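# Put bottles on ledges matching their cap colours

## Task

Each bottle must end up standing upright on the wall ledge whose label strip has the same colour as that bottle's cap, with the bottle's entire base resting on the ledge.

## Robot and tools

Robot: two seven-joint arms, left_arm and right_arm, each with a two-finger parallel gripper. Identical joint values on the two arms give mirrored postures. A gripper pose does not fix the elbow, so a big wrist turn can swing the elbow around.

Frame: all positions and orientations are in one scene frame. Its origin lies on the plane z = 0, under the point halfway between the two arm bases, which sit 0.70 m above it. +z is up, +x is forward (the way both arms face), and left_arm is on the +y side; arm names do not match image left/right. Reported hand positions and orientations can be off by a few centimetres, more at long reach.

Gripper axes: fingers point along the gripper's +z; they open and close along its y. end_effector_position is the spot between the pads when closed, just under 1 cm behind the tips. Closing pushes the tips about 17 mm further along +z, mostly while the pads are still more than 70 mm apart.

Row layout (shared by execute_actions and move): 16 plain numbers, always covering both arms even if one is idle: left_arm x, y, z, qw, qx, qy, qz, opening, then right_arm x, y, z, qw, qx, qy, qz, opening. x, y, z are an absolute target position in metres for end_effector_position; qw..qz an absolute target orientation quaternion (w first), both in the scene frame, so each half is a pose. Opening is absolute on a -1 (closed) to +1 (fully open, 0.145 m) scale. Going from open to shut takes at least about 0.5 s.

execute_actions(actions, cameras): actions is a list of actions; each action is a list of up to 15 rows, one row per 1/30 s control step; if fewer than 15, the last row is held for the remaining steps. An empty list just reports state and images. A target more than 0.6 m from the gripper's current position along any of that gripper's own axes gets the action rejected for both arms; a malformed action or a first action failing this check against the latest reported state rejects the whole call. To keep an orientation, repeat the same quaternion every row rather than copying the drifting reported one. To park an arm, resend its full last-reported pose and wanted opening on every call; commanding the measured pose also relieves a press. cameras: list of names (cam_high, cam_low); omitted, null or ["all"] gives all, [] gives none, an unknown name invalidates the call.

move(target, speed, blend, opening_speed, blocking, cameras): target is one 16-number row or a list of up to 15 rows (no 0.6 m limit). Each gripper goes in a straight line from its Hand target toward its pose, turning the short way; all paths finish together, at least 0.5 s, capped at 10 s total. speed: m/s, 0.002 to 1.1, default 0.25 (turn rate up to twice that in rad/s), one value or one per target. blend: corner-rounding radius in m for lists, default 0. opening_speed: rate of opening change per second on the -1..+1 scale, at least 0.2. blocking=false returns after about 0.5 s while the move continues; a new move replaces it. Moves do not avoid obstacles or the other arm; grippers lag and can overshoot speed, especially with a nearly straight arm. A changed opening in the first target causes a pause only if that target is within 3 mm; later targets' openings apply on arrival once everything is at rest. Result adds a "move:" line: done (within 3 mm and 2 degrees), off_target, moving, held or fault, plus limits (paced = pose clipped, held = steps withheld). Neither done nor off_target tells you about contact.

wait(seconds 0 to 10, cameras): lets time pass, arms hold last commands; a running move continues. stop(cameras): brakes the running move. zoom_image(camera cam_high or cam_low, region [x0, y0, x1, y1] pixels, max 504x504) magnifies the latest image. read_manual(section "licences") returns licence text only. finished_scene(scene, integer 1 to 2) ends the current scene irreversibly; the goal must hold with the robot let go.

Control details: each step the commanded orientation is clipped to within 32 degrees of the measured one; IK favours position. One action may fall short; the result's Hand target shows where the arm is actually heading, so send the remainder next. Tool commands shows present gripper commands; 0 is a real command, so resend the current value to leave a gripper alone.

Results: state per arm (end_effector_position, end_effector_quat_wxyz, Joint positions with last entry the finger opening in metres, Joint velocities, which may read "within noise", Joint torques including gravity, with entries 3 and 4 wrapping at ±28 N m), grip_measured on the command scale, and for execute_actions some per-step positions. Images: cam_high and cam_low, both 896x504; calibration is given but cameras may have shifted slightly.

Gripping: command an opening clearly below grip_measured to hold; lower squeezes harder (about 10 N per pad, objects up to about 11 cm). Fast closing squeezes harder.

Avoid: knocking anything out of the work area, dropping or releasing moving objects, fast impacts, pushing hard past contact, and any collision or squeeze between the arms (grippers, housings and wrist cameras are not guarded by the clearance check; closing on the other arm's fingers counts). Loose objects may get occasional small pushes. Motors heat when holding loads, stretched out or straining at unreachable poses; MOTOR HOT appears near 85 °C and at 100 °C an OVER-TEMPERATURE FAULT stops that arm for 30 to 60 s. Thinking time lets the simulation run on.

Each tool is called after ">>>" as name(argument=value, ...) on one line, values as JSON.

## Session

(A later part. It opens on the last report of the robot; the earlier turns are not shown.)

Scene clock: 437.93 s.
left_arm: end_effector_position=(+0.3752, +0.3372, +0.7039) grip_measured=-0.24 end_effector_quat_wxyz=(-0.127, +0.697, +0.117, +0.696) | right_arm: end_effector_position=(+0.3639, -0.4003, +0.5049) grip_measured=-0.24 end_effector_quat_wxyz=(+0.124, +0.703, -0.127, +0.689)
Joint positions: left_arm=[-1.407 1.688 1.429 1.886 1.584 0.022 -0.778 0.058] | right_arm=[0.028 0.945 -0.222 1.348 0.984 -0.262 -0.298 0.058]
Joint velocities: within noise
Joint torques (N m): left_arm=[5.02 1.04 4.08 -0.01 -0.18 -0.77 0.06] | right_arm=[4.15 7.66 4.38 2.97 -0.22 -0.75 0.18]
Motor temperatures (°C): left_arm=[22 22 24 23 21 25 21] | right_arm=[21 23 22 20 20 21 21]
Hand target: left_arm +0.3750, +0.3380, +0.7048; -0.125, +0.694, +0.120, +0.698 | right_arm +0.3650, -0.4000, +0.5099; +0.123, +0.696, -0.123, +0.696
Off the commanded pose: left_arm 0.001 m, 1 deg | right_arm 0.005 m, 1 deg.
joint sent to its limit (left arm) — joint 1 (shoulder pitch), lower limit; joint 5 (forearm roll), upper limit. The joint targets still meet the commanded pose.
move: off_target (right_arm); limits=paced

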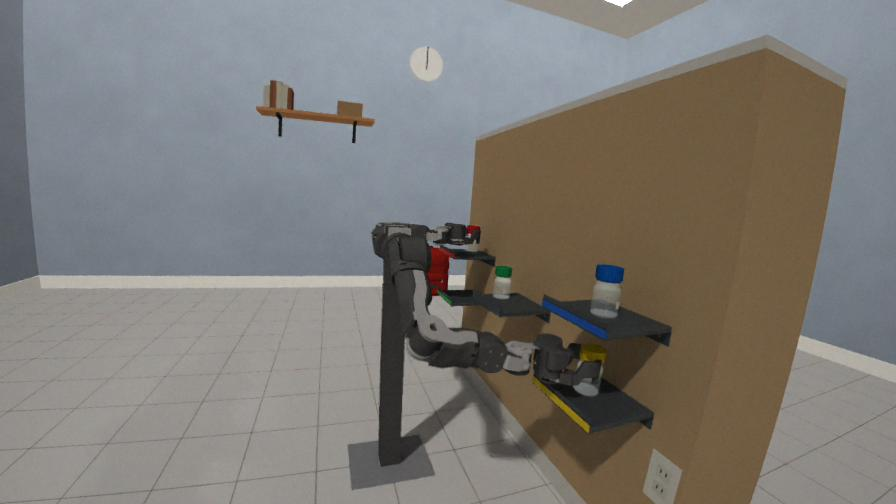

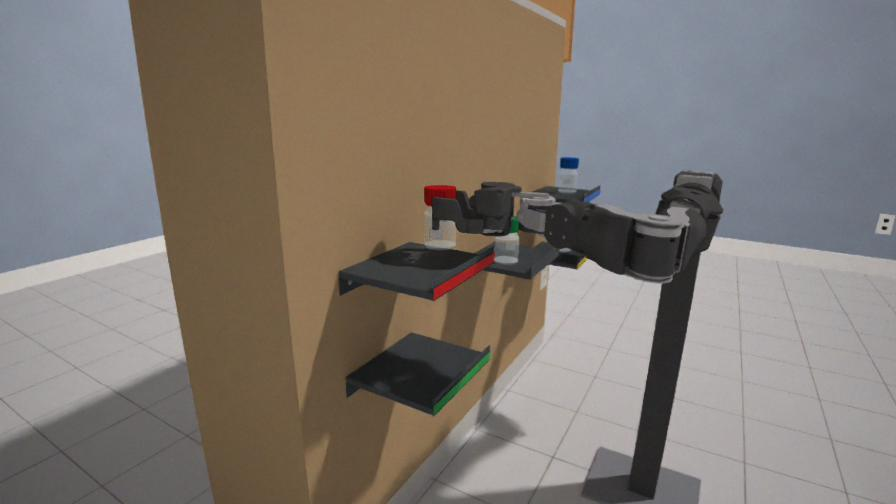

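>>> move(target=[[0.375,0.338,0.686,-0.123,0.696,0.123,0.696,-0.7,0.365,-0.4,0.491,0.123,0.696,-0.123,0.696,-0.7],[0.375,0.338,0.686,-0.123,0.696,0.123,0.696,0.3,0.365,-0.4,0.491,0.123,0.696,-0.123,0.696,0.3]], speed=0.03, opening_speed=0.7)

>>> zoom_image(camera="cam_low", region=[330, 150, 620, 420])

>>> move(target=[[0.21,0.275,0.69,-0.123,0.696,0.123,0.696,0.3,0.2,-0.34,0.495,0.123,0.696,-0.123,0.696,0.3],[0.18,0.22,0.56,0,0.707,0,0.707,0.3,0.2,-0.34,0.495,0.123,0.696,-0.123,0.696,0.3],[0.21,0.15,0.5,0,0.707,0,0.707,0.3,0.2,-0.34,0.495,0.123,0.696,-0.123,0.696,0.3],[0.225,0.06,0.57,0,0.707,0,0.707,0.3,0.2,-0.34,0.495,0.123,0.696,-0.123,0.696,0.3],[0.3,0.04,0.592,0,0.707,0,0.707,0.3,0.2,-0.34,0.495,0.123,0.696,-0.123,0.696,0.3]])

>>> zoom_image(camera="cam_low", region=[380, 150, 620, 370])

>>> zoom_image(camera="cam_high", region=[440, 210, 680, 440])

Scene clock: 456.60 s.
left_arm: end_effector_position=(+0.3750, +0.3377, +0.6894) grip_measured=+0.30 end_effector_quat_wxyz=(-0.121, +0.693, +0.123, +0.700) | right_arm: end_effector_position=(+0.3652, -0.4016, +0.4948) grip_measured=+0.30 end_effector_quat_wxyz=(+0.126, +0.692, -0.124, +0.700)
Joint positions: left_arm=[-1.407 1.688 1.351 1.886 1.567 -0.07 -0.778 0.098] | right_arm=[0.052 0.888 -0.223 1.272 0.932 -0.317 -0.256 0.098]
Joint velocities: within noise
Joint torques (N m): left_arm=[5 1.57 2.43 0.05 -0.2 -0.44 0.02] | right_arm=[3.49 6.13 2.48 2.21 0.01 -0.31 0.13]
Motor temperatures (°C): left_arm=[22 21 25 22 21 26 21] | right_arm=[22 24 23 20 20 21 21]
Hand target: left_arm +0.3750, +0.3380, +0.6860; -0.123, +0.696, +0.123, +0.696 | right_arm +0.3650, -0.4000, +0.4910; +0.123, +0.696, -0.123, +0.696
Off the commanded pose: left_arm 0.003 m, 1 deg | right_arm 0.004 m, 1 deg.
joint sent to its limit (left arm) — joint 1 (shoulder pitch), lower limit. The joint targets still meet the commanded pose.
move: off_target (right_arm); target 2's new opening was sent with right_arm's hand 0.006 m and 1 deg from that target

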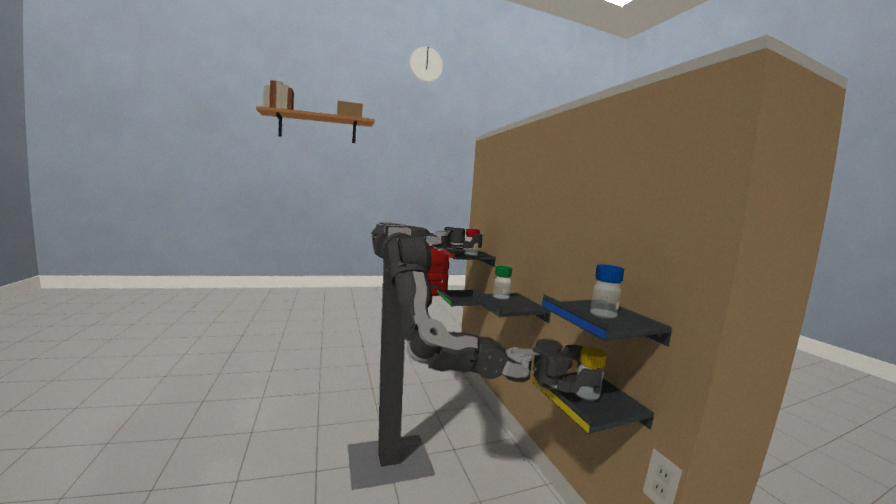

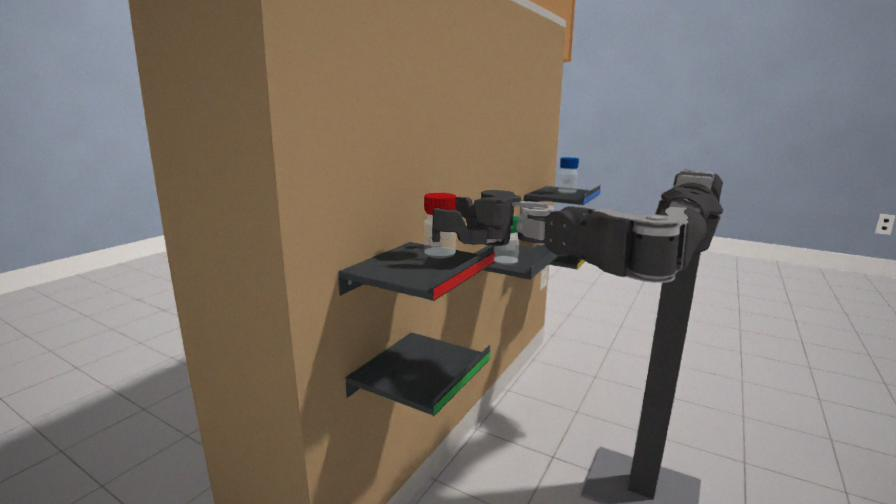

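Scaled by 1.738 from the camera's 896x504 image, which has a finer 1280x720 frame.

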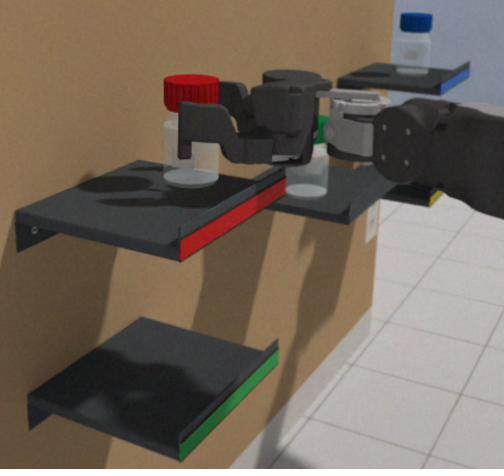

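Scene clock: 460.07 s.
left_arm: end_effector_position=(+0.2995, +0.0397, +0.5944) grip_measured=+0.30 end_effector_quat_wxyz=(+0.003, +0.704, +0.000, +0.710) | right_arm: end_effector_position=(+0.1999, -0.3401, +0.4941) grip_measured=+0.30 end_effector_quat_wxyz=(+0.123, +0.698, -0.124, +0.695)
Joint positions: left_arm=[-0.149 -0.165 -0.58 2.162 -0.256 0.531 -0.426 0.098] | right_arm=[-1.008 0.775 0.228 1.95 0.726 -0.574 -0.48 0.098]
Joint velocities: within noise
Joint torques (N m): left_arm=[3.1 -2.44 -1.03 3.62 -0.01 -0.5 -0.05] | right_arm=[-0.65 2.91 2.92 2.99 -0.2 -0.52 0.05]
Motor temperatures (°C): left_arm=[22 21 25 22 21 26 21] | right_arm=[22 24 23 20 20 21 21]
Hand target: left_arm +0.3000, +0.0400, +0.5920; +0.000, +0.707, +0.000, +0.707 | right_arm +0.2000, -0.3399, +0.4950; +0.123, +0.696, -0.123, +0.696
Off the commanded pose: left_arm 0.002 m, 1 deg | right_arm 0.001 m, 0 deg.
joint read past its limit (left arm) — joint 2 (shoulder roll), lower limit.
joint sent to its limit (left arm) — joint 2 (shoulder roll), lower limit. The joint targets still meet the commanded pose.
move: done

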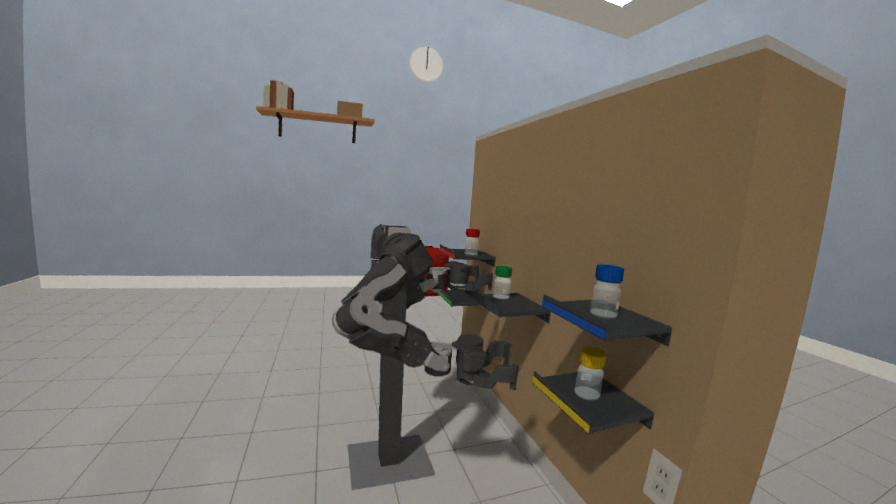

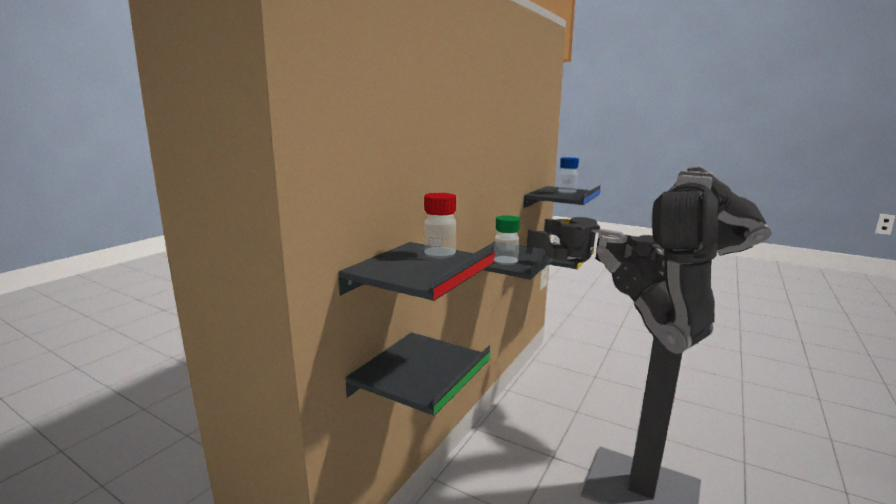

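Scaled by 2.100 from the camera's 896x504 image, which has a finer 1280x720 frame.

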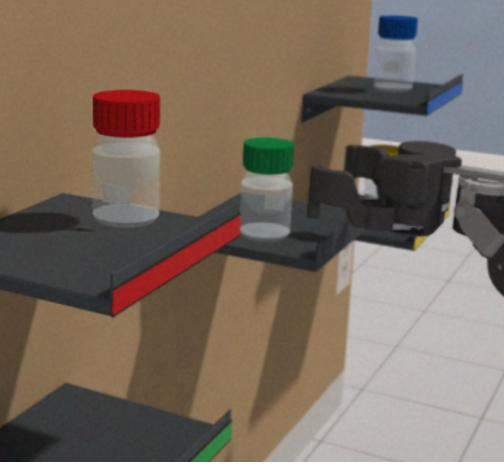

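Scaled by 2.100 from the camera's 896x504 image, which has a finer 1280x720 frame.

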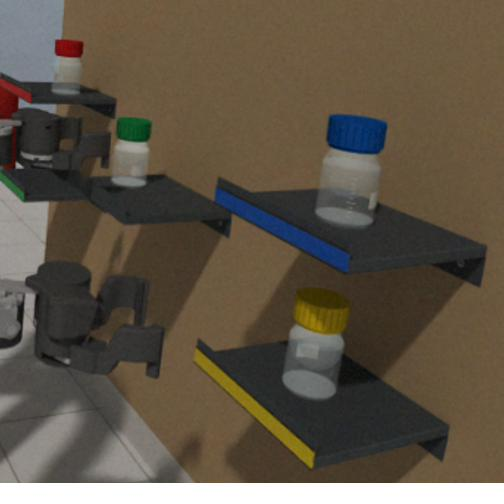

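>>> move(target=[[0.37,0.038,0.592,0,0.707,0,0.707,0.3,0.2,-0.34,0.495,0.123,0.696,-0.123,0.696,0.3],[0.37,0.038,0.592,0,0.707,0,0.707,-0.7,0.2,-0.34,0.495,0.123,0.696,-0.123,0.696,0.3]], opening_speed=1.5)

>>> move(target=[[0.37,0.038,0.625,0,0.707,0,0.707,-0.7,0.2,-0.34,0.495,0.123,0.696,-0.123,0.696,0.3],[0.21,0.06,0.62,0,0.707,0,0.707,-0.7,0.2,-0.34,0.495,0.123,0.696,-0.123,0.696,0.3],[0.19,0.27,0.525,-0.123,0.696,0.123,0.696,-0.7,0.2,-0.34,0.495,0.123,0.696,-0.123,0.696,0.3],[0.375,0.338,0.524,-0.123,0.696,0.123,0.696,-0.7,0.2,-0.34,0.495,0.123,0.696,-0.123,0.696,0.3],[0.375,0.338,0.505,-0.123,0.696,0.123,0.696,-0.7,0.2,-0.34,0.495,0.123,0.696,-0.123,0.696,0.3]])

>>> zoom_image(camera="cam_low", region=[330, 190, 570, 420])

Scene clock: 472.83 s.
left_arm: end_effector_position=(+0.3696, +0.0380, +0.5946) grip_measured=-0.24 end_effector_quat_wxyz=(+0.001, +0.705, +0.001, +0.710) | right_arm: end_effector_position=(+0.1999, -0.3401, +0.4941) grip_measured=+0.30 end_effector_quat_wxyz=(+0.123, +0.698, -0.124, +0.695)
Joint positions: left_arm=[0.178 -0.165 -0.458 1.876 -0.078 0.53 -0.44 0.057] | right_arm=[-1.008 0.775 0.228 1.95 0.726 -0.574 -0.48 0.098]
Joint velocities: within noise
Joint torques (N m): left_arm=[5.26 -2.41 -0.72 3.79 -0.02 -0.63 0.07] | right_arm=[-0.75 2.84 2.8 3.1 -0.17 -0.49 0.03]
Motor temperatures (°C): left_arm=[21 22 24 23 21 25 21] | right_arm=[21 24 23 20 20 21 21]
Hand target: left_arm +0.3700, +0.0379, +0.5919; +0.000, +0.707, +0.000, +0.707 | right_arm +0.2000, -0.3399, +0.4950; +0.123, +0.696, -0.123, +0.696
Off the commanded pose: left_arm 0.003 m, 0 deg | right_arm 0.001 m, 0 deg.
joint read past its limit (left arm) — joint 2 (shoulder roll), lower limit.
joint sent to its limit (left arm) — joint 2 (shoulder roll), lower limit. The joint targets still meet the commanded pose.
move: done

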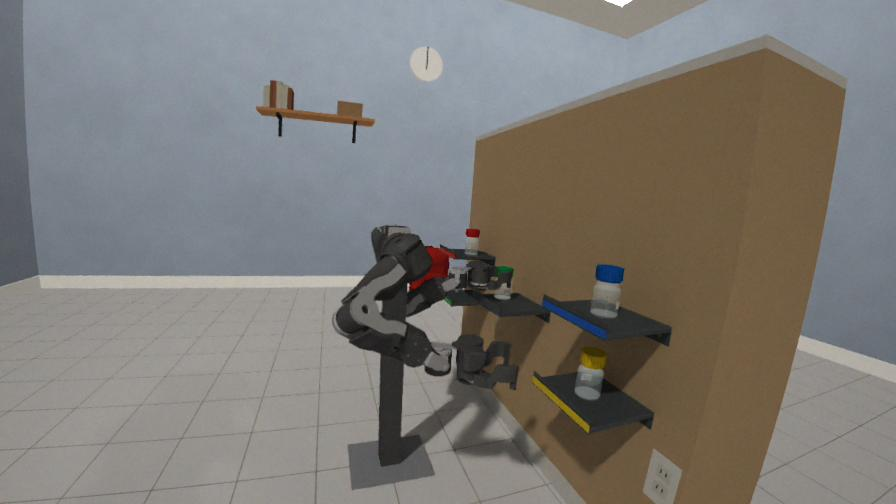

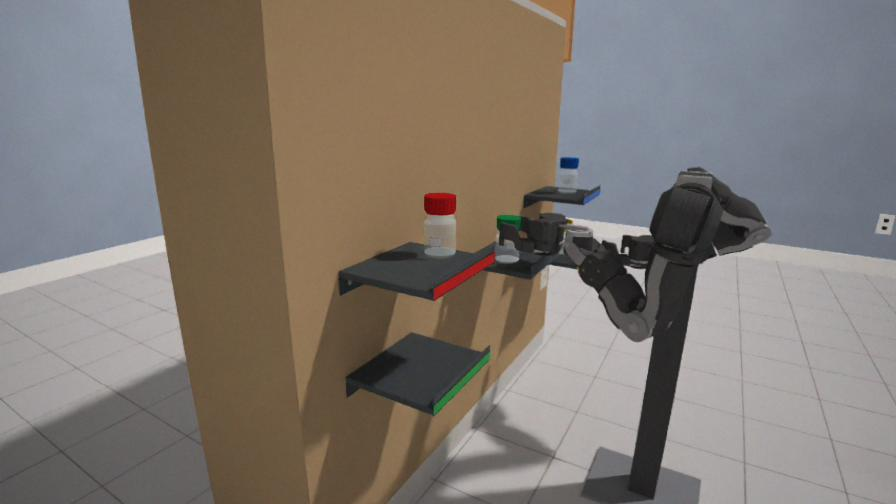

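Scene clock: 474.07 s.
left_arm: end_effector_position=(+0.2315, +0.0456, +0.6082) grip_measured=-0.24 end_effector_quat_wxyz=(+0.000, +0.716, -0.007, +0.698) | right_arm: end_effector_position=(+0.1999, -0.3401, +0.4941) grip_measured=+0.30 end_effector_quat_wxyz=(+0.123, +0.698, -0.124, +0.695)
Joint positions: left_arm=[-0.303 0.034 -0.875 2.43 -0.248 0.646 -0.7 0.058] | right_arm=[-1.008 0.775 0.228 1.95 0.726 -0.574 -0.48 0.098]
Joint velocities: within noise
Joint torques (N m): left_arm=[1.15 -1.91 -1.14 4.75 -0.21 -0.67 0.02] | right_arm=[-0.78 2.94 2.95 3.1 -0.19 -0.51 0.07]
Motor temperatures (°C): left_arm=[21 22 24 23 21 25 21] | right_arm=[21 24 23 20 20 21 21]
Hand target: left_arm +0.2315, +0.0461, +0.6095; +0.000, +0.714, -0.005, +0.700 | right_arm +0.2000, -0.3399, +0.4950; +0.123, +0.696, -0.123, +0.696
Off the commanded pose: left_arm 0.342 m, 21 deg | right_arm 0.001 m, 0 deg.
move: held (left_arm; a check stopped the path); path passed 2 of 5 targets; limits=held
pose unreachable (left arm): on one or more control steps of this call, first in action 0 (counted from 0), this arm could not follow its commanded pose, so it was not sent that pose on those steps. It may still have moved: this result reports where it is.
cause: moving toward the commanded pose would bring two parts of the arm too close to each other (its base and another part of the arm, with joints 1 (shoulder pitch) to 6 (wrist pitch) between them).

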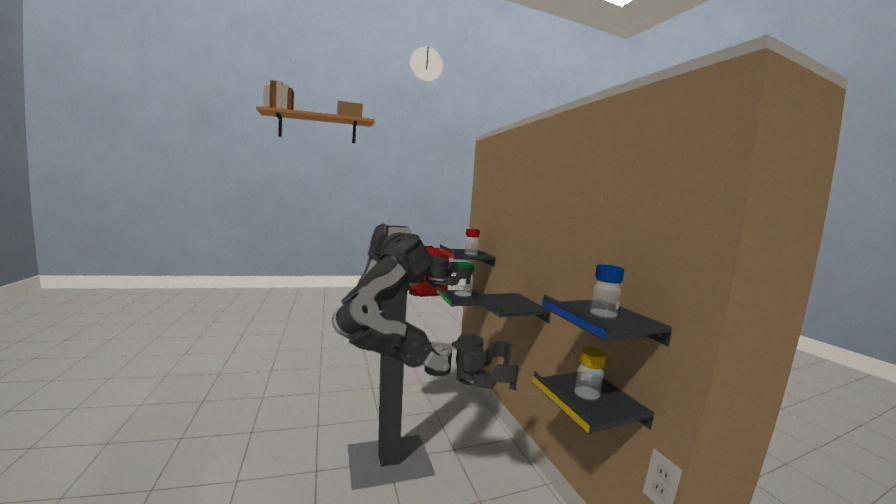

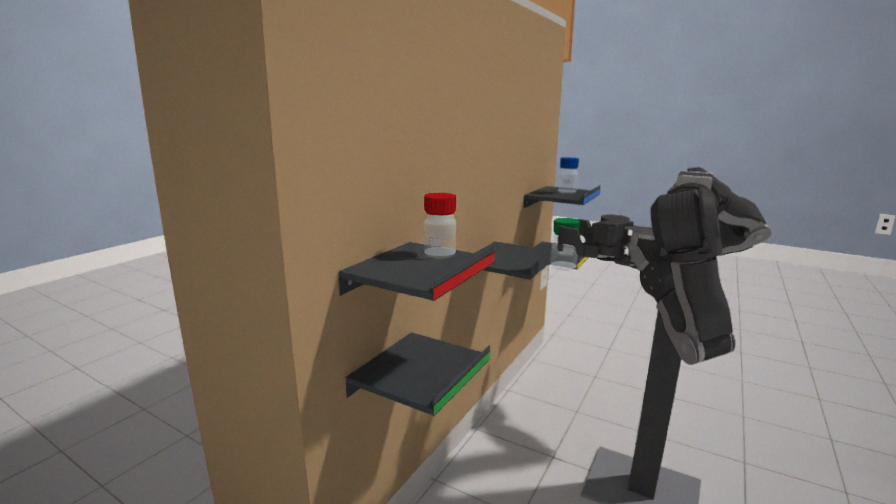

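Scaled by 2.100 from the camera's 896x504 image, which has a finer 1280x720 frame.

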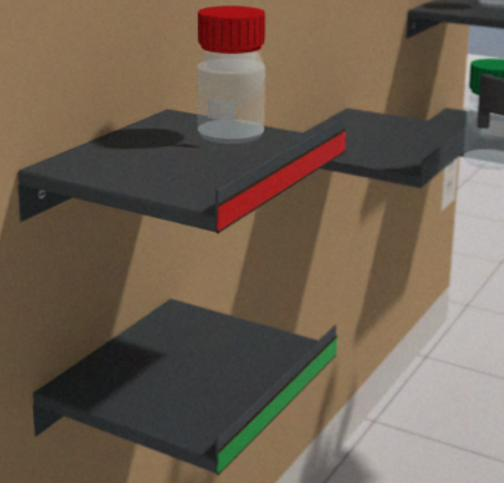

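>>> move(target=[[0.225,0.11,0.56,0,0.707,0,0.707,-0.7,0.2,-0.34,0.495,0.123,0.696,-0.123,0.696,0.3],[0.205,0.17,0.515,0,0.707,0,0.707,-0.7,0.2,-0.34,0.495,0.123,0.696,-0.123,0.696,0.3],[0.205,0.275,0.525,-0.123,0.696,0.123,0.696,-0.7,0.2,-0.34,0.495,0.123,0.696,-0.123,0.696,0.3],[0.375,0.338,0.524,-0.123,0.696,0.123,0.696,-0.7,0.2,-0.34,0.495,0.123,0.696,-0.123,0.696,0.3],[0.375,0.338,0.505,-0.123,0.696,0.123,0.696,-0.7,0.2,-0.34,0.495,0.123,0.696,-0.123,0.696,0.3]])

>>> zoom_image(camera="cam_low", region=[330, 190, 570, 420])

Scene clock: 488.27 s.
left_arm: end_effector_position=(+0.3744, +0.3386, +0.5047) grip_measured=-0.24 end_effector_quat_wxyz=(-0.124, +0.698, +0.126, +0.694) | right_arm: end_effector_position=(+0.1999, -0.3401, +0.4941) grip_measured=+0.30 end_effector_quat_wxyz=(+0.123, +0.698, -0.124, +0.695)
Joint positions: left_arm=[0.049 0.737 -0.188 1.499 0.743 -0.126 -0.446 0.057] | right_arm=[-1.008 0.775 0.228 1.95 0.726 -0.574 -0.48 0.098]
Joint velocities: within noise
Joint torques (N m): left_arm=[6.03 5 1.81 3.34 -0.2 -0.85 0.25] | right_arm=[-0.8 2.57 2.91 3.04 -0.19 -0.5 0.04]
Motor temperatures (°C): left_arm=[21 22 24 23 21 26 21] | right_arm=[21 23 23 20 20 21 21]
Hand target: left_arm +0.3750, +0.3380, +0.5050; -0.123, +0.696, +0.123, +0.696 | right_arm +0.2000, -0.3399, +0.4950; +0.123, +0.696, -0.123, +0.696
Off the commanded pose: left_arm 0.001 m, 0 deg | right_arm 0.001 m, 0 deg.
move: done

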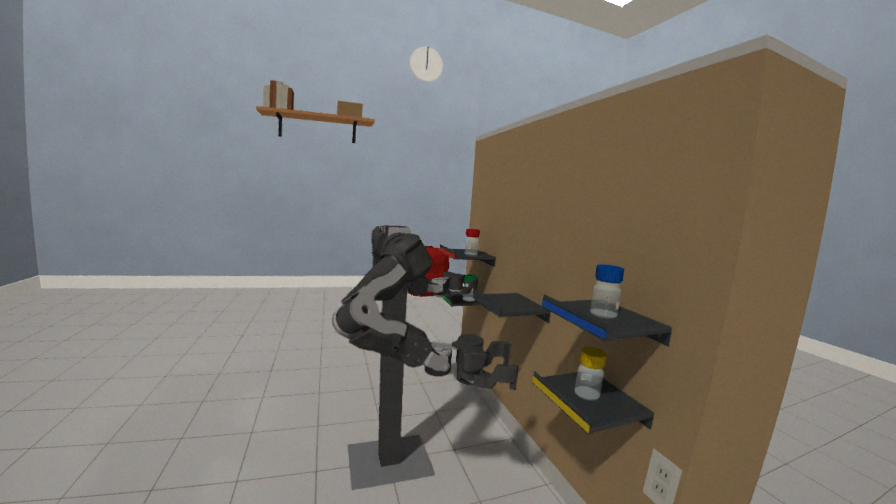

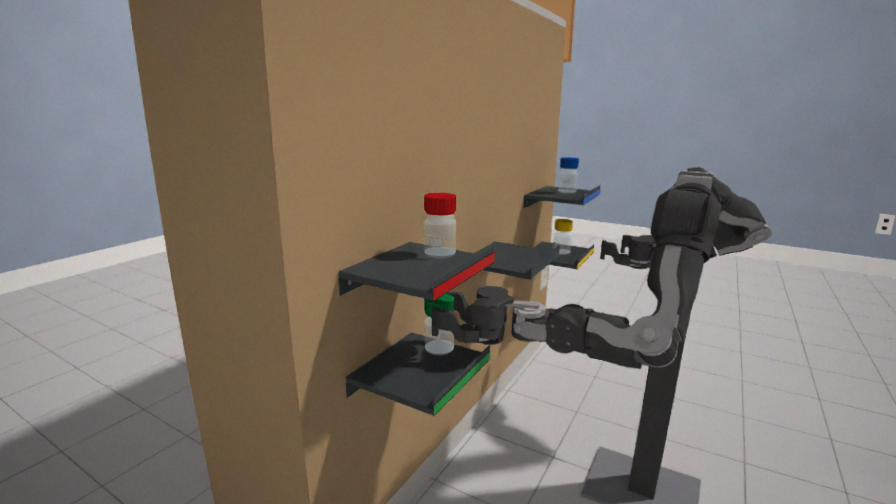

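Scaled by 2.100 from the camera's 896x504 image, which has a finer 1280x720 frame.

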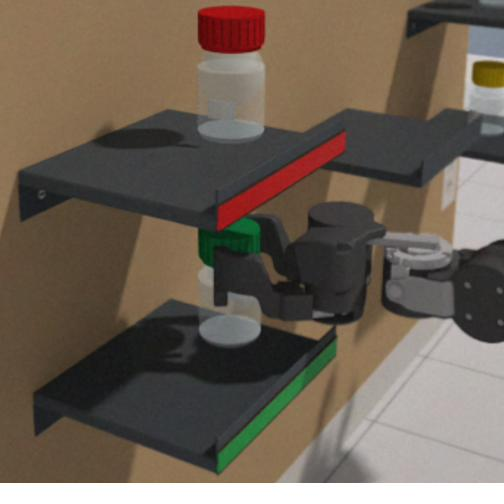

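>>> move(target=[[0.375,0.338,0.488,-0.123,0.696,0.123,0.696,-0.7,0.2,-0.34,0.495,0.123,0.696,-0.123,0.696,0.3],[0.375,0.338,0.488,-0.123,0.696,0.123,0.696,0.3,0.2,-0.34,0.495,0.123,0.696,-0.123,0.696,0.3]], speed=0.03, opening_speed=0.7)

>>> move(target=[0.22,0.28,0.49,-0.123,0.696,0.123,0.696,0.3,0.2,-0.34,0.495,0.123,0.696,-0.123,0.696,0.3])

>>> zoom_image(camera="cam_low", region=[330, 150, 620, 420])

Scene clock: 498.50 s.
left_arm: end_effector_position=(+0.3750, +0.3388, +0.4911) grip_measured=+0.30 end_effector_quat_wxyz=(-0.124, +0.693, +0.124, +0.699) | right_arm: end_effector_position=(+0.1999, -0.3401, +0.4941) grip_measured=+0.30 end_effector_quat_wxyz=(+0.123, +0.698, -0.124, +0.695)
Joint positions: left_arm=[0.065 0.725 -0.236 1.428 0.733 -0.207 -0.433 0.098] | right_arm=[-1.008 0.775 0.228 1.95 0.726 -0.574 -0.48 0.098]
Joint velocities: within noise
Joint torques (N m): left_arm=[5.55 4.63 1.51 3.26 -0.03 -0.52 0.18] | right_arm=[-0.83 2.89 2.82 2.99 -0.18 -0.52 0.04]
Motor temperatures (°C): left_arm=[22 22 24 23 21 26 21] | right_arm=[21 23 23 20 20 21 21]
Hand target: left_arm +0.3749, +0.3380, +0.4880; -0.123, +0.696, +0.123, +0.696 | right_arm +0.2000, -0.3399, +0.4950; +0.123, +0.696, -0.123, +0.696
Off the commanded pose: left_arm 0.003 m, 1 deg | right_arm 0.001 m, 0 deg.
move: done; target 2's new opening was sent with left_arm's hand 0.015 m and 3 deg from that target

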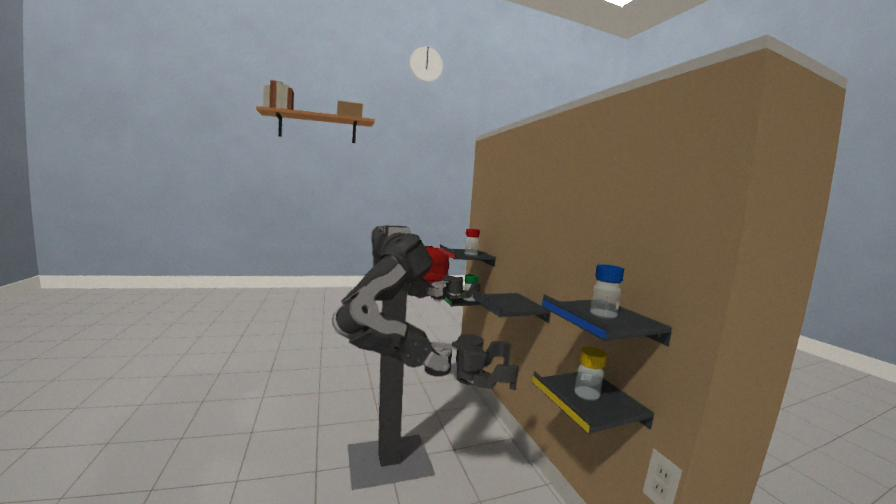

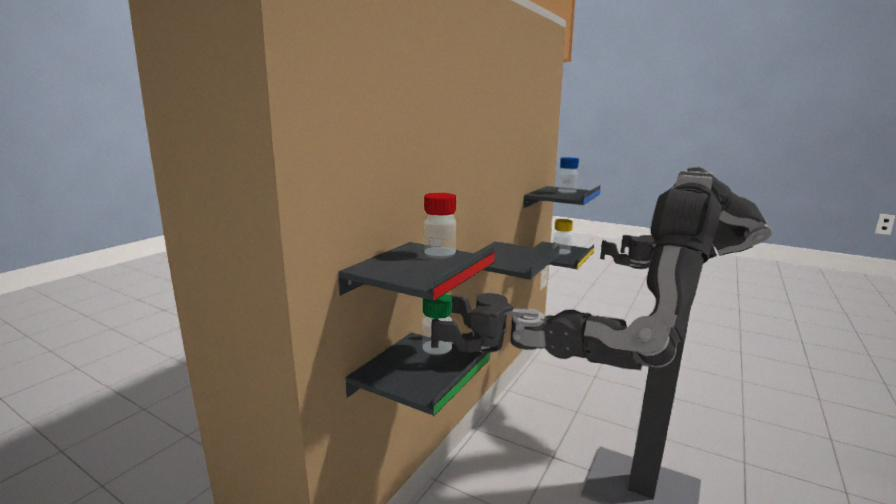

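Scene clock: 499.60 s.
left_arm: end_effector_position=(+0.2206, +0.2799, +0.4897) grip_measured=+0.30 end_effector_quat_wxyz=(-0.123, +0.697, +0.121, +0.696) | right_arm: end_effector_position=(+0.1999, -0.3401, +0.4941) grip_measured=+0.30 end_effector_quat_wxyz=(+0.123, +0.698, -0.124, +0.695)
Joint positions: left_arm=[-0.778 0.661 -0.029 2.038 0.467 -0.392 -0.674 0.098] | right_arm=[-1.008 0.775 0.228 1.95 0.726 -0.574 -0.48 0.098]
Joint velocities: within noise
Joint torques (N m): left_arm=[-0.33 2.23 1.28 5.12 -0.21 -0.58 0.01] | right_arm=[-0.75 2.86 2.86 2.91 -0.19 -0.5 0.03]
Motor temperatures (°C): left_arm=[22 22 24 23 21 26 21] | right_arm=[21 23 23 20 20 21 21]
Hand target: left_arm +0.2200, +0.2801, +0.4901; -0.123, +0.696, +0.123, +0.696 | right_arm +0.2000, -0.3399, +0.4950; +0.123, +0.696, -0.123, +0.696
Off the commanded pose: left_arm 0.001 m, 0 deg | right_arm 0.001 m, 0 deg.
move: done

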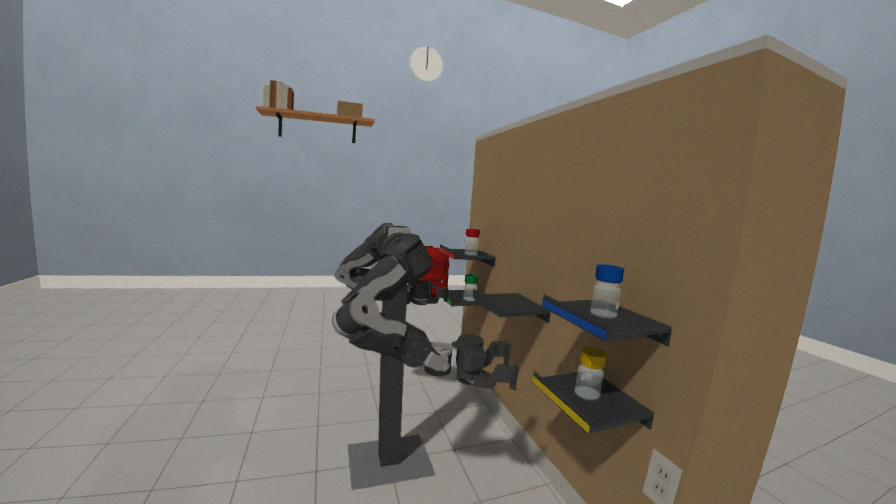

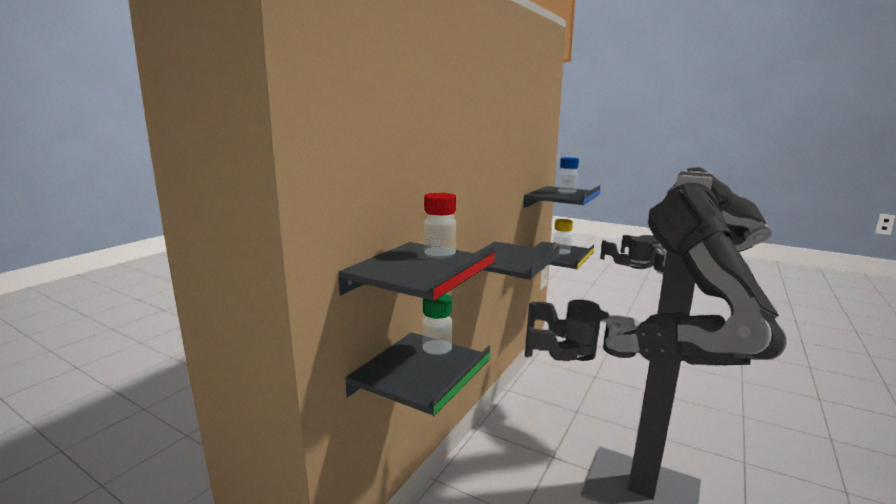

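Scaled by 1.738 from the camera's 896x504 image, which has a finer 1280x720 frame.

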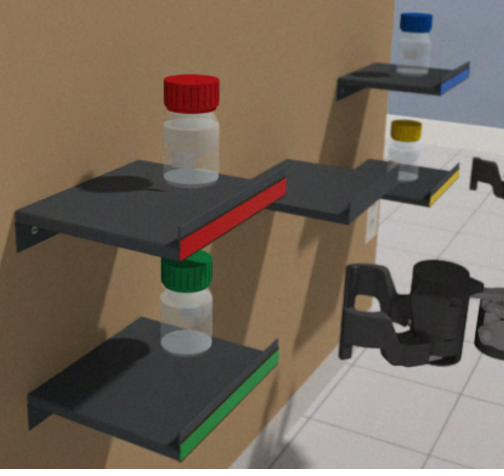

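>>> finished_scene(scene=2)

The scene is finished: the task was done.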